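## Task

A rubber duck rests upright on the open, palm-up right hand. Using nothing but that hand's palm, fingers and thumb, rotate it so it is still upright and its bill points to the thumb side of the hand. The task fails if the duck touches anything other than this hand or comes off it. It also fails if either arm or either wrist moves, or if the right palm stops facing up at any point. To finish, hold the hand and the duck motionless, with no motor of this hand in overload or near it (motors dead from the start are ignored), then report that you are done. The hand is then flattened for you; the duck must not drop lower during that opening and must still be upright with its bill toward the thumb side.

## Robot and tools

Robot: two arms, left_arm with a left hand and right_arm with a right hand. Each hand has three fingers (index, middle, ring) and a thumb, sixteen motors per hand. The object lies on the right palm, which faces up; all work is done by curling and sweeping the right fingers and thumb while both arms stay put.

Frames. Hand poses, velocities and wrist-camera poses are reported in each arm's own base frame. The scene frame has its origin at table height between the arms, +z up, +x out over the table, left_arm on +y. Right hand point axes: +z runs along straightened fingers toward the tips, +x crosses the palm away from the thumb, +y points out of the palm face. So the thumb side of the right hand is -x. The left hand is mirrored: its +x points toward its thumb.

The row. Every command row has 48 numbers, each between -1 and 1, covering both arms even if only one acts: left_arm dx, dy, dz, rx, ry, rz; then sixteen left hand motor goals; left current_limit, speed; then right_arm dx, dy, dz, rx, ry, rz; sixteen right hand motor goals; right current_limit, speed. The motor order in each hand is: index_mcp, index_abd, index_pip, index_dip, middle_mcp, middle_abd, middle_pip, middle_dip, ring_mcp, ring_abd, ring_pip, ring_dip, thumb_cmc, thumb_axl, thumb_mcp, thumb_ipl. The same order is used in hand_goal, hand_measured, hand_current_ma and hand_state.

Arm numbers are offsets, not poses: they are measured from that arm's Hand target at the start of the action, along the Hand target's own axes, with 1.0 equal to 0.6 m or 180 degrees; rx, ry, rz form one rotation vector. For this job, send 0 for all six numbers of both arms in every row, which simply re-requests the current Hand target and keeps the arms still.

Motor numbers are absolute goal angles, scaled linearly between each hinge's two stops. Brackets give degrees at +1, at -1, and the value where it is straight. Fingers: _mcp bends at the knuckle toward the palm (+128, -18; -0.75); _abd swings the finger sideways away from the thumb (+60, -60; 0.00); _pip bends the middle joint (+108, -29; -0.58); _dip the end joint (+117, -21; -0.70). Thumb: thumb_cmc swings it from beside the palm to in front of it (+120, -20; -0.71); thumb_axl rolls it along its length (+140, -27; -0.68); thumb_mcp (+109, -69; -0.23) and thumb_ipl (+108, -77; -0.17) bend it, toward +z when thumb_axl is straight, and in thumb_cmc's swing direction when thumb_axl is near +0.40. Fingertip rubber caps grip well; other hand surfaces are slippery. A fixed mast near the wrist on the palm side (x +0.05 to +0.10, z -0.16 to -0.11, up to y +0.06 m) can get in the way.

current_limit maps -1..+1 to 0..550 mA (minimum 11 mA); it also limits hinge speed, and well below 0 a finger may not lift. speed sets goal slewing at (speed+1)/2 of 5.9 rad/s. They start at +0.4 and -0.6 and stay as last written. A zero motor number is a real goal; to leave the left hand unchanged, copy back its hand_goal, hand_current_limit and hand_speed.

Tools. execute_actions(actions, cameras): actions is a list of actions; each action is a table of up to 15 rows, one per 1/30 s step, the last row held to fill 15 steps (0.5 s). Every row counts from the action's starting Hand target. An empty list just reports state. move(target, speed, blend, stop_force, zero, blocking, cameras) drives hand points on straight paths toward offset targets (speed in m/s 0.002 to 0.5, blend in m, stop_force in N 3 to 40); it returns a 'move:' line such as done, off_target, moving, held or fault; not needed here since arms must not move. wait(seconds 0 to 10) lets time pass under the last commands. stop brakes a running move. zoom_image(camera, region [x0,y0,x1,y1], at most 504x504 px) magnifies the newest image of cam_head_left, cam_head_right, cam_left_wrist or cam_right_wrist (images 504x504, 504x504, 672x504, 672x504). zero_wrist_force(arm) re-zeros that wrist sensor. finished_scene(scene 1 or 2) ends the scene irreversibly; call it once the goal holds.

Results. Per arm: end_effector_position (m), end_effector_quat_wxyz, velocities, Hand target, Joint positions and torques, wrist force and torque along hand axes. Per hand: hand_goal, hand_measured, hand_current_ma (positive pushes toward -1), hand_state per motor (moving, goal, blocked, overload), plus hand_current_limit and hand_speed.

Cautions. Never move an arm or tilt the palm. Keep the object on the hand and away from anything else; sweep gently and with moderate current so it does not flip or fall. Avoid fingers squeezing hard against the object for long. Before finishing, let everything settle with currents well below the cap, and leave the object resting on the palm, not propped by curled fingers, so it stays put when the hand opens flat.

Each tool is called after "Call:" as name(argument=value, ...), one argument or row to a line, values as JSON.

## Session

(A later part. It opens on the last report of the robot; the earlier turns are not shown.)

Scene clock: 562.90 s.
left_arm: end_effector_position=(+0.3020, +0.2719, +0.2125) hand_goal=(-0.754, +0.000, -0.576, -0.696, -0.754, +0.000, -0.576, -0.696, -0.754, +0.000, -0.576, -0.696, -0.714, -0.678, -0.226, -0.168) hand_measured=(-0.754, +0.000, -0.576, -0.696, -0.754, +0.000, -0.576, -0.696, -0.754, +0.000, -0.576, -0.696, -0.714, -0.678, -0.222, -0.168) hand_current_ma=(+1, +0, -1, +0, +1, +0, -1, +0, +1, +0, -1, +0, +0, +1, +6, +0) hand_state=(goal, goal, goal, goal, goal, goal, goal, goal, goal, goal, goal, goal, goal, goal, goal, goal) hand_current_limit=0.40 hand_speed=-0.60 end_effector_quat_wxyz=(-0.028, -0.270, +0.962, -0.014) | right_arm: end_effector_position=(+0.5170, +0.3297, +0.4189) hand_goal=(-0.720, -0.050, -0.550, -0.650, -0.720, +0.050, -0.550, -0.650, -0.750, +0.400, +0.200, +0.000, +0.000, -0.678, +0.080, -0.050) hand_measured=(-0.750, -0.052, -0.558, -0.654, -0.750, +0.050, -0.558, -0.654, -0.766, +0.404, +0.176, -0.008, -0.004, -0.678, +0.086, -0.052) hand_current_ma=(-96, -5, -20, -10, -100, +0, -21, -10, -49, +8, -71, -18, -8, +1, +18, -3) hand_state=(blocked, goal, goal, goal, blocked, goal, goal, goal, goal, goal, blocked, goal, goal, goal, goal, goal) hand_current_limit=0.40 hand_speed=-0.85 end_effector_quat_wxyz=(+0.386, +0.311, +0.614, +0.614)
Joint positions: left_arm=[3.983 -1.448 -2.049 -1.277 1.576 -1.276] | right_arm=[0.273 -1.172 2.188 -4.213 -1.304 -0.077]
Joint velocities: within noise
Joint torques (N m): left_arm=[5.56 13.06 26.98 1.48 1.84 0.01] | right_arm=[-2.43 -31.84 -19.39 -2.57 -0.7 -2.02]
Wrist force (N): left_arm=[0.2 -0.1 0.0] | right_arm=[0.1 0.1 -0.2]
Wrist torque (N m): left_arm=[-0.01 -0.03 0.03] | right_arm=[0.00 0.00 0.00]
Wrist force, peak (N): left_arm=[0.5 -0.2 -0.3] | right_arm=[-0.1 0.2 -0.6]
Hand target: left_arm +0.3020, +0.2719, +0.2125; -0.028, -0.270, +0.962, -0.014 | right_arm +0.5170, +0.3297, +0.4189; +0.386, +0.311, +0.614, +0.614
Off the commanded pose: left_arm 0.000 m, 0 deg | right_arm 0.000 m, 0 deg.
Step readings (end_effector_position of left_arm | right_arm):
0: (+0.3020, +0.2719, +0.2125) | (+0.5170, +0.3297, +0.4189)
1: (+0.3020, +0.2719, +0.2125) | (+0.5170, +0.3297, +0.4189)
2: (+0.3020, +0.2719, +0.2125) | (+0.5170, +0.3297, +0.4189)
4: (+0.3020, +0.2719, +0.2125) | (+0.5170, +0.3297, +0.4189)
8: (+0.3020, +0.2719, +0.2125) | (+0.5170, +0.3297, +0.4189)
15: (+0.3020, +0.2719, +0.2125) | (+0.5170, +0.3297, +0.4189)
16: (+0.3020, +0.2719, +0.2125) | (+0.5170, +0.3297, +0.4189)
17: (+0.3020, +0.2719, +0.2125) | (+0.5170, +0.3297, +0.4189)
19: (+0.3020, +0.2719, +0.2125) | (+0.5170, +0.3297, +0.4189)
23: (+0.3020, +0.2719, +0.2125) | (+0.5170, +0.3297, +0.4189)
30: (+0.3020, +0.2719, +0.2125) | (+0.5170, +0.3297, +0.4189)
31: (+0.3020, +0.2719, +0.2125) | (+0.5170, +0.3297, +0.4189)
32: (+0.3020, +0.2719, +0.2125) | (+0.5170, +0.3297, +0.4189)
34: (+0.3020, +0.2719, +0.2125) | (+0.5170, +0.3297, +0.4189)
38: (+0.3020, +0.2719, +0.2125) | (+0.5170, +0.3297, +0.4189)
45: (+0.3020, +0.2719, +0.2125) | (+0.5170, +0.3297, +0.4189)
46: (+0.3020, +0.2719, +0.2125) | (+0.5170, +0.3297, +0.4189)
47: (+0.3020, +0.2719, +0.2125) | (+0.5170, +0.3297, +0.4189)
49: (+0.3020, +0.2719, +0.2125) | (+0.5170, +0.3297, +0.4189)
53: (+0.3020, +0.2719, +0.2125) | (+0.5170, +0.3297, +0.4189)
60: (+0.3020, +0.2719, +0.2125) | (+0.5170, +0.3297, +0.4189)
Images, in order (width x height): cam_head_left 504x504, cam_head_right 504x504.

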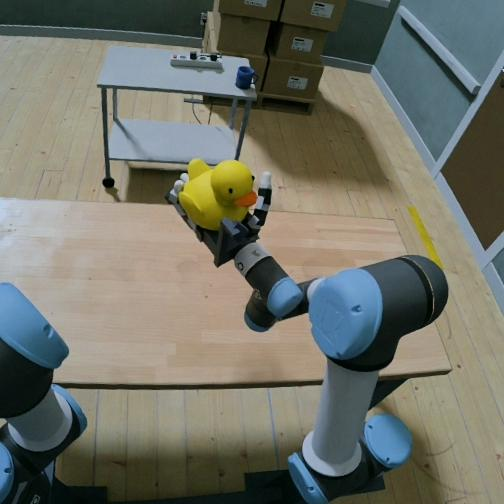

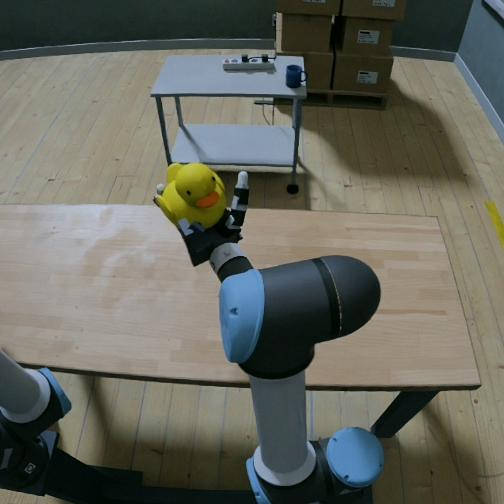

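Call:
execute_actions(
  actions=[
    [[0,0,0,0,0,0,-0.754,0,-0.576,-0.696,-0.754,0,-0.576,-0.696,-0.754,0,-0.576,-0.696,-0.714,-0.678,-0.226,-0.168,0.4,-0.6,0,0,0,0,0,0,-0.86,-0.05,-0.57,-0.69,-0.72,0.05,-0.55,-0.65,-0.75,0.42,0.18,0.0,0.0,-0.678,0.08,-0.05,0.4,-0.8]],
    [[0,0,0,0,0,0,-0.754,0,-0.576,-0.696,-0.754,0,-0.576,-0.696,-0.754,0,-0.576,-0.696,-0.714,-0.678,-0.226,-0.168,0.4,-0.6,0,0,0,0,0,0,-0.86,-0.5,-0.57,-0.69,-0.72,0.05,-0.55,-0.65,-0.75,0.42,0.18,0.0,0.0,-0.678,0.08,-0.05,0.4,-0.6]],
    [[0,0,0,0,0,0,-0.754,0,-0.576,-0.696,-0.754,0,-0.576,-0.696,-0.754,0,-0.576,-0.696,-0.714,-0.678,-0.226,-0.168,0.4,-0.6,0,0,0,0,0,0,-0.72,-0.5,-0.55,-0.65,-0.72,0.05,-0.55,-0.65,-0.75,0.42,0.18,0.0,0.0,-0.678,0.08,-0.05,0.4,-0.8]],
    [[0,0,0,0,0,0,-0.754,0,-0.576,-0.696,-0.754,0,-0.576,-0.696,-0.754,0,-0.576,-0.696,-0.714,-0.678,-0.226,-0.168,0.4,-0.6,0,0,0,0,0,0,-0.72,-0.5,-0.55,-0.65,-0.86,0.05,-0.57,-0.69,-0.75,0.42,0.18,0.0,0.0,-0.678,0.08,-0.05,0.4,-0.8]],
    [[0,0,0,0,0,0,-0.754,0,-0.576,-0.696,-0.754,0,-0.576,-0.696,-0.754,0,-0.576,-0.696,-0.714,-0.678,-0.226,-0.168,0.4,-0.6,0,0,0,0,0,0,-0.72,-0.5,-0.55,-0.65,-0.86,-0.42,-0.57,-0.69,-0.75,0.42,0.18,0.0,0.0,-0.678,0.08,-0.05,0.4,-0.6]],
    [[0,0,0,0,0,0,-0.754,0,-0.576,-0.696,-0.754,0,-0.576,-0.696,-0.754,0,-0.576,-0.696,-0.714,-0.678,-0.226,-0.168,0.4,-0.6,0,0,0,0,0,0,-0.72,-0.5,-0.55,-0.65,-0.72,-0.42,-0.55,-0.65,-0.75,0.42,0.18,0.0,0.0,-0.678,0.08,-0.05,0.4,-0.8]],
  ],
  cameras=["cam_head_left"],
)

Call:
zoom_image(
  camera="cam_head_left",
  region=[150, 130, 310, 270],
)

Call:
execute_actions(
  actions=[
    [[0,0,0,0,0,0,-0.754,0,-0.576,-0.696,-0.754,0,-0.576,-0.696,-0.754,0,-0.576,-0.696,-0.714,-0.678,-0.226,-0.168,0.4,-0.6,0,0,0,0,0,0,-0.72,-0.5,-0.55,-0.65,-0.72,-0.42,-0.55,-0.65,-0.75,0.45,-0.5,-0.6,0.0,-0.678,0.08,-0.05,0.4,-0.7]],
    [[0,0,0,0,0,0,-0.754,0,-0.576,-0.696,-0.754,0,-0.576,-0.696,-0.754,0,-0.576,-0.696,-0.714,-0.678,-0.226,-0.168,0.4,-0.6,0,0,0,0,0,0,-0.72,-0.5,-0.55,-0.65,-0.72,-0.42,-0.55,-0.65,-0.86,0.45,-0.57,-0.69,0.0,-0.678,0.08,-0.05,0.4,-0.7]],
    [[0,0,0,0,0,0,-0.754,0,-0.576,-0.696,-0.754,0,-0.576,-0.696,-0.754,0,-0.576,-0.696,-0.714,-0.678,-0.226,-0.168,0.4,-0.6,0,0,0,0,0,0,-0.72,-0.5,-0.55,-0.65,-0.72,-0.42,-0.55,-0.65,-0.86,-0.1,-0.57,-0.69,0.0,-0.678,0.08,-0.05,0.4,-0.5]],
    [[0,0,0,0,0,0,-0.754,0,-0.576,-0.696,-0.754,0,-0.576,-0.696,-0.754,0,-0.576,-0.696,-0.714,-0.678,-0.226,-0.168,0.4,-0.6,0,0,0,0,0,0,-0.72,-0.5,-0.55,-0.65,-0.72,-0.42,-0.55,-0.65,-0.72,-0.1,-0.55,-0.65,0.0,-0.678,0.08,-0.05,0.4,-0.8]],
    [[0,0,0,0,0,0,-0.754,0,-0.576,-0.696,-0.754,0,-0.576,-0.696,-0.754,0,-0.576,-0.696,-0.714,-0.678,-0.226,-0.168,0.4,-0.6,0,0,0,0,0,0,-0.72,-0.05,-0.55,-0.65,-0.72,0.05,-0.55,-0.65,-0.72,0.45,-0.55,-0.65,0.0,-0.678,0.08,-0.05,0.4,-0.85]],
    [[0,0,0,0,0,0,-0.754,0,-0.576,-0.696,-0.754,0,-0.576,-0.696,-0.754,0,-0.576,-0.696,-0.714,-0.678,-0.226,-0.168,0.4,-0.6,0,0,0,0,0,0,-0.72,-0.05,-0.55,-0.65,-0.72,0.05,-0.55,-0.65,-0.72,0.45,-0.55,-0.65,0.0,-0.678,0.08,-0.05,0.4,-0.85]],
    [[0,0,0,0,0,0,-0.754,0,-0.576,-0.696,-0.754,0,-0.576,-0.696,-0.754,0,-0.576,-0.696,-0.714,-0.678,-0.226,-0.168,0.4,-0.6,0,0,0,0,0,0,-0.72,-0.05,-0.55,-0.65,-0.72,0.05,-0.55,-0.65,-0.72,0.45,-0.55,-0.65,0.0,-0.678,0.08,-0.05,0.4,-0.85]],
  ],
  cameras=["cam_head_left","cam_head_right"],
)

Call:
zoom_image(
  camera="cam_head_left",
  region=[150, 130, 310, 270],
)

Call:
zoom_image(
  camera="cam_head_right",
  region=[130, 130, 290, 270],
)

Scene clock: 613.93 s.
left_arm: end_effector_position=(+0.3020, +0.2719, +0.2125) hand_goal=(-0.754, +0.000, -0.576, -0.696, -0.754, +0.000, -0.576, -0.696, -0.754, +0.000, -0.576, -0.696, -0.714, -0.678, -0.226, -0.168) hand_measured=(-0.754, +0.000, -0.576, -0.696, -0.754, +0.000, -0.576, -0.696, -0.754, +0.000, -0.576, -0.696, -0.714, -0.678, -0.222, -0.168) hand_current_ma=(+1, +0, -1, +0, +1, +0, -1, +0, +1, +0, -1, +0, +0, +1, +6, +0) hand_state=(goal, goal, goal, goal, goal, goal, goal, goal, goal, goal, goal, goal, goal, goal, goal, goal) hand_current_limit=0.40 hand_speed=-0.60 end_effector_quat_wxyz=(-0.028, -0.270, +0.962, -0.014) | right_arm: end_effector_position=(+0.5170, +0.3297, +0.4189) hand_goal=(-0.720, -0.500, -0.550, -0.650, -0.720, -0.420, -0.550, -0.650, -0.750, +0.420, +0.180, +0.000, +0.000, -0.678, +0.080, -0.050) hand_measured=(-0.750, -0.496, -0.558, -0.654, -0.750, -0.416, -0.558, -0.654, -0.766, +0.418, +0.174, -0.006, -0.004, -0.678, +0.086, -0.052) hand_current_ma=(-95, +7, -20, -10, -96, +6, -21, -10, -50, -3, -14, -15, -8, +1, +18, -3) hand_state=(blocked, goal, goal, goal, blocked, goal, goal, goal, goal, goal, goal, goal, goal, goal, goal, goal) hand_current_limit=0.40 hand_speed=-0.80 end_effector_quat_wxyz=(+0.386, +0.311, +0.614, +0.614)
Joint positions: left_arm=[3.983 -1.448 -2.049 -1.277 1.576 -1.276] | right_arm=[0.273 -1.172 2.188 -4.213 -1.304 -0.077]
Joint velocities: within noise
Joint torques (N m): left_arm=[5.03 12.84 27.52 1.51 1.75 0.12] | right_arm=[-2.38 -33.05 -21.38 -2.93 -0.66 -1.88]
Wrist force (N): left_arm=[0.4 0.0 -0.2] | right_arm=[-0.1 0.1 -0.1]
Wrist torque (N m): left_arm=[0.02 -0.06 0.04] | right_arm=[-0.02 0.02 0.00]
Wrist force, peak (N): left_arm=[0.5 -0.2 -0.4] | right_arm=[0.1 -0.3 -0.4]
Hand target: left_arm +0.3020, +0.2719, +0.2125; -0.028, -0.270, +0.962, -0.014 | right_arm +0.5170, +0.3297, +0.4189; +0.386, +0.311, +0.614, +0.614
Off the commanded pose: left_arm 0.000 m, 0 deg | right_arm 0.000 m, 0 deg.
Step readings (end_effector_position of left_arm | right_arm):
0: (+0.3020, +0.2719, +0.2125) | (+0.5170, +0.3297, +0.4189)
1: (+0.3020, +0.2719, +0.2125) | (+0.5170, +0.3297, +0.4189)
2: (+0.3020, +0.2719, +0.2125) | (+0.5170, +0.3297, +0.4189)
4: (+0.3020, +0.2719, +0.2125) | (+0.5170, +0.3297, +0.4189)
8: (+0.3020, +0.2719, +0.2125) | (+0.5170, +0.3297, +0.4189)
15: (+0.3020, +0.2719, +0.2125) | (+0.5170, +0.3297, +0.4189)
16: (+0.3020, +0.2719, +0.2125) | (+0.5170, +0.3297, +0.4189)
17: (+0.3020, +0.2719, +0.2125) | (+0.5170, +0.3297, +0.4189)
19: (+0.3020, +0.2719, +0.2125) | (+0.5170, +0.3297, +0.4189)
23: (+0.3020, +0.2719, +0.2125) | (+0.5170, +0.3297, +0.4189)
30: (+0.3020, +0.2719, +0.2125) | (+0.5170, +0.3297, +0.4189)
31: (+0.3020, +0.2719, +0.2125) | (+0.5170, +0.3297, +0.4189)
32: (+0.3020, +0.2719, +0.2125) | (+0.5170, +0.3297, +0.4189)
34: (+0.3020, +0.2719, +0.2125) | (+0.5170, +0.3297, +0.4189)
38: (+0.3020, +0.2719, +0.2125) | (+0.5170, +0.3297, +0.4189)
45: (+0.3020, +0.2719, +0.2125) | (+0.5170, +0.3297, +0.4189)
46: (+0.3020, +0.2719, +0.2125) | (+0.5170, +0.3297, +0.4189)
47: (+0.3020, +0.2719, +0.2125) | (+0.5170, +0.3297, +0.4189)
49: (+0.3020, +0.2719, +0.2125) | (+0.5170, +0.3297, +0.4189)
53: (+0.3020, +0.2719, +0.2125) | (+0.5170, +0.3297, +0.4189)
60: (+0.3020, +0.2719, +0.2125) | (+0.5170, +0.3297, +0.4189)
61: (+0.3020, +0.2719, +0.2125) | (+0.5170, +0.3297, +0.4189)
62: (+0.3020, +0.2719, +0.2125) | (+0.5170, +0.3297, +0.4189)
64: (+0.3020, +0.2719, +0.2125) | (+0.5170, +0.3297, +0.4189)
68: (+0.3020, +0.2719, +0.2125) | (+0.5170, +0.3297, +0.4189)
75: (+0.3020, +0.2719, +0.2125) | (+0.5170, +0.3297, +0.4189)
76: (+0.3020, +0.2719, +0.2125) | (+0.5170, +0.3297, +0.4189)
77: (+0.3020, +0.2719, +0.2125) | (+0.5170, +0.3297, +0.4189)
79: (+0.3020, +0.2719, +0.2125) | (+0.5170, +0.3297, +0.4189)
83: (+0.3020, +0.2719, +0.2125) | (+0.5170, +0.3297, +0.4189)
90: (+0.3020, +0.2719, +0.2125) | (+0.5170, +0.3297, +0.4189)
Images, in order (width x height): cam_head_left 504x504.

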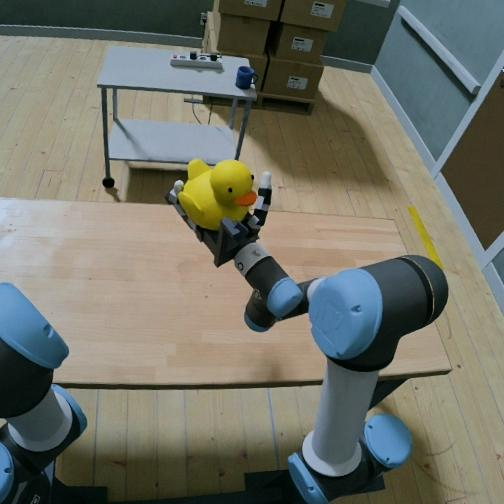

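Scaled by 3.150 from the camera's 504x504 image, which has a finer 720x720 frame.

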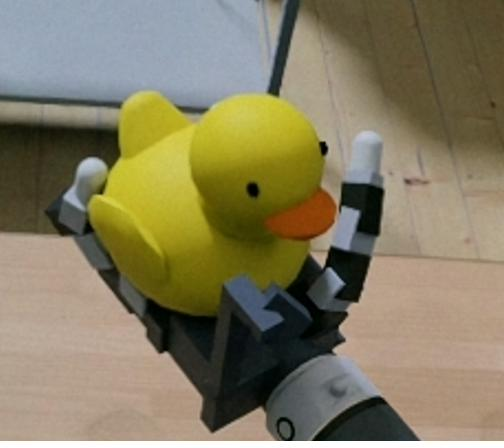

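Scene clock: 617.63 s.
left_arm: end_effector_position=(+0.3020, +0.2719, +0.2125) hand_goal=(-0.754, +0.000, -0.576, -0.696, -0.754, +0.000, -0.576, -0.696, -0.754, +0.000, -0.576, -0.696, -0.714, -0.678, -0.226, -0.168) hand_measured=(-0.754, +0.000, -0.576, -0.696, -0.754, +0.000, -0.576, -0.696, -0.754, +0.000, -0.576, -0.696, -0.714, -0.678, -0.222, -0.168) hand_current_ma=(+1, +0, -1, +0, +1, +0, -1, +0, +1, +0, -1, +0, +0, +1, +6, +0) hand_state=(goal, goal, goal, goal, goal, goal, goal, goal, goal, goal, goal, goal, goal, goal, goal, goal) hand_current_limit=0.40 hand_speed=-0.60 end_effector_quat_wxyz=(-0.028, -0.270, +0.962, -0.014) | right_arm: end_effector_position=(+0.5170, +0.3297, +0.4189) hand_goal=(-0.720, -0.050, -0.550, -0.650, -0.720, +0.050, -0.550, -0.650, -0.720, +0.450, -0.550, -0.650, +0.000, -0.678, +0.080, -0.050) hand_measured=(-0.750, -0.052, -0.558, -0.654, -0.750, +0.046, -0.558, -0.654, -0.746, +0.448, -0.560, -0.654, -0.004, -0.678, +0.086, -0.052) hand_current_ma=(-95, -5, -20, -10, -96, -6, -21, -10, -87, -4, -24, -9, -8, +1, +18, -3) hand_state=(blocked, goal, goal, goal, blocked, goal, goal, goal, blocked, goal, goal, goal, goal, goal, goal, goal) hand_current_limit=0.40 hand_speed=-0.85 end_effector_quat_wxyz=(+0.386, +0.311, +0.614, +0.614)
Joint positions: left_arm=[3.983 -1.448 -2.049 -1.277 1.576 -1.276] | right_arm=[0.273 -1.172 2.188 -4.213 -1.304 -0.077]
Joint velocities: within noise
Joint torques (N m): left_arm=[5.4 12.65 27.46 1.52 1.68 0.11] | right_arm=[-2.32 -32.45 -22.04 -2.82 -0.43 -2.06]
Wrist force (N): left_arm=[0.2 -0.1 -0.2] | right_arm=[0.1 -0.3 -0.2]
Wrist torque (N m): left_arm=[0.02 -0.03 0.03] | right_arm=[-0.03 0.00 -0.02]
Wrist force, peak (N): left_arm=[0.5 -0.2 -0.3] | right_arm=[0.1 -0.4 -0.3]
Hand target: left_arm +0.3020, +0.2719, +0.2125; -0.028, -0.270, +0.962, -0.014 | right_arm +0.5170, +0.3297, +0.4189; +0.386, +0.311, +0.614, +0.614
Off the commanded pose: left_arm 0.000 m, 0 deg | right_arm 0.000 m, 0 deg.
Step readings (end_effector_position of left_arm | right_arm):
0: (+0.3020, +0.2719, +0.2125) | (+0.5170, +0.3297, +0.4189)
1: (+0.3020, +0.2719, +0.2125) | (+0.5170, +0.3297, +0.4189)
2: (+0.3020, +0.2719, +0.2125) | (+0.5170, +0.3297, +0.4189)
4: (+0.3020, +0.2719, +0.2125) | (+0.5170, +0.3297, +0.4189)
8: (+0.3020, +0.2719, +0.2125) | (+0.5170, +0.3297, +0.4189)
15: (+0.3020, +0.2719, +0.2125) | (+0.5170, +0.3297, +0.4189)
16: (+0.3020, +0.2719, +0.2125) | (+0.5170, +0.3297, +0.4189)
17: (+0.3020, +0.2719, +0.2125) | (+0.5170, +0.3297, +0.4189)
19: (+0.3020, +0.2719, +0.2125) | (+0.5170, +0.3297, +0.4189)
23: (+0.3020, +0.2719, +0.2125) | (+0.5170, +0.3297, +0.4189)
30: (+0.3020, +0.2719, +0.2125) | (+0.5170, +0.3297, +0.4189)
31: (+0.3020, +0.2719, +0.2125) | (+0.5170, +0.3297, +0.4189)
32: (+0.3020, +0.2719, +0.2125) | (+0.5170, +0.3297, +0.4189)
34: (+0.3020, +0.2719, +0.2125) | (+0.5170, +0.3297, +0.4189)
38: (+0.3020, +0.2719, +0.2125) | (+0.5170, +0.3297, +0.4189)
45: (+0.3020, +0.2719, +0.2125) | (+0.5170, +0.3297, +0.4189)
46: (+0.3020, +0.2719, +0.2125) | (+0.5170, +0.3297, +0.4189)
47: (+0.3020, +0.2719, +0.2125) | (+0.5170, +0.3297, +0.4189)
49: (+0.3020, +0.2719, +0.2125) | (+0.5170, +0.3297, +0.4189)
53: (+0.3020, +0.2719, +0.2125) | (+0.5170, +0.3297, +0.4189)
60: (+0.3020, +0.2719, +0.2125) | (+0.5170, +0.3297, +0.4189)
61: (+0.3020, +0.2719, +0.2125) | (+0.5170, +0.3297, +0.4189)
62: (+0.3020, +0.2719, +0.2125) | (+0.5170, +0.3297, +0.4189)
64: (+0.3020, +0.2719, +0.2125) | (+0.5170, +0.3297, +0.4189)
68: (+0.3020, +0.2719, +0.2125) | (+0.5170, +0.3297, +0.4189)
75: (+0.3020, +0.2719, +0.2125) | (+0.5170, +0.3297, +0.4189)
76: (+0.3020, +0.2719, +0.2125) | (+0.5170, +0.3297, +0.4189)
77: (+0.3020, +0.2719, +0.2125) | (+0.5170, +0.3297, +0.4189)
79: (+0.3020, +0.2719, +0.2125) | (+0.5170, +0.3297, +0.4189)
83: (+0.3020, +0.2719, +0.2125) | (+0.5170, +0.3297, +0.4189)
90: (+0.3020, +0.2719, +0.2125) | (+0.5170, +0.3297, +0.4189)
91: (+0.3020, +0.2719, +0.2125) | (+0.5170, +0.3297, +0.4189)
92: (+0.3020, +0.2719, +0.2125) | (+0.5170, +0.3297, +0.4189)
94: (+0.3020, +0.2719, +0.2125) | (+0.5170, +0.3297, +0.4189)
98: (+0.3020, +0.2719, +0.2125) | (+0.5170, +0.3297, +0.4189)
105: (+0.3020, +0.2719, +0.2125) | (+0.5170, +0.3297, +0.4189)
Images, in order (width x height): cam_head_left 504x504, cam_head_right 504x504.

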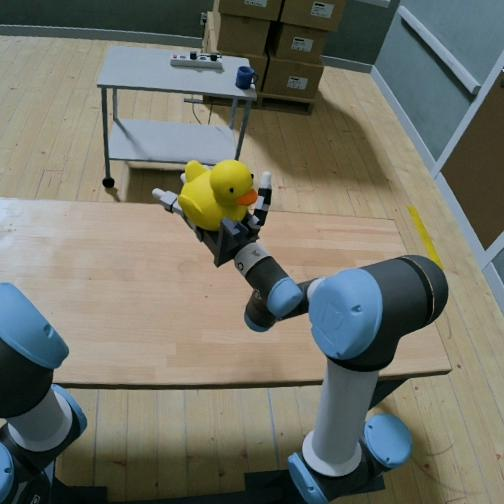

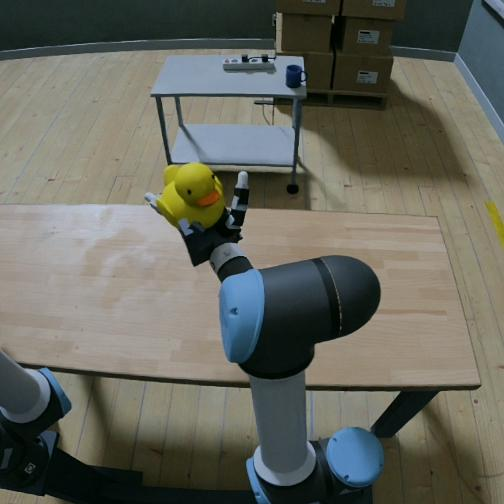

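Scaled by 3.150 from the camera's 504x504 image, which has a finer 720x720 frame.

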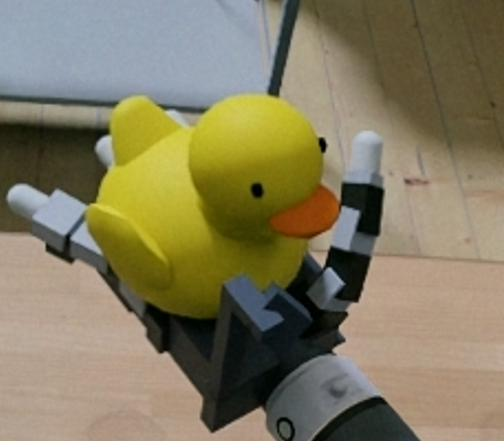

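Scaled by 3.150 from the camera's 504x504 image, which has a finer 720x720 frame.

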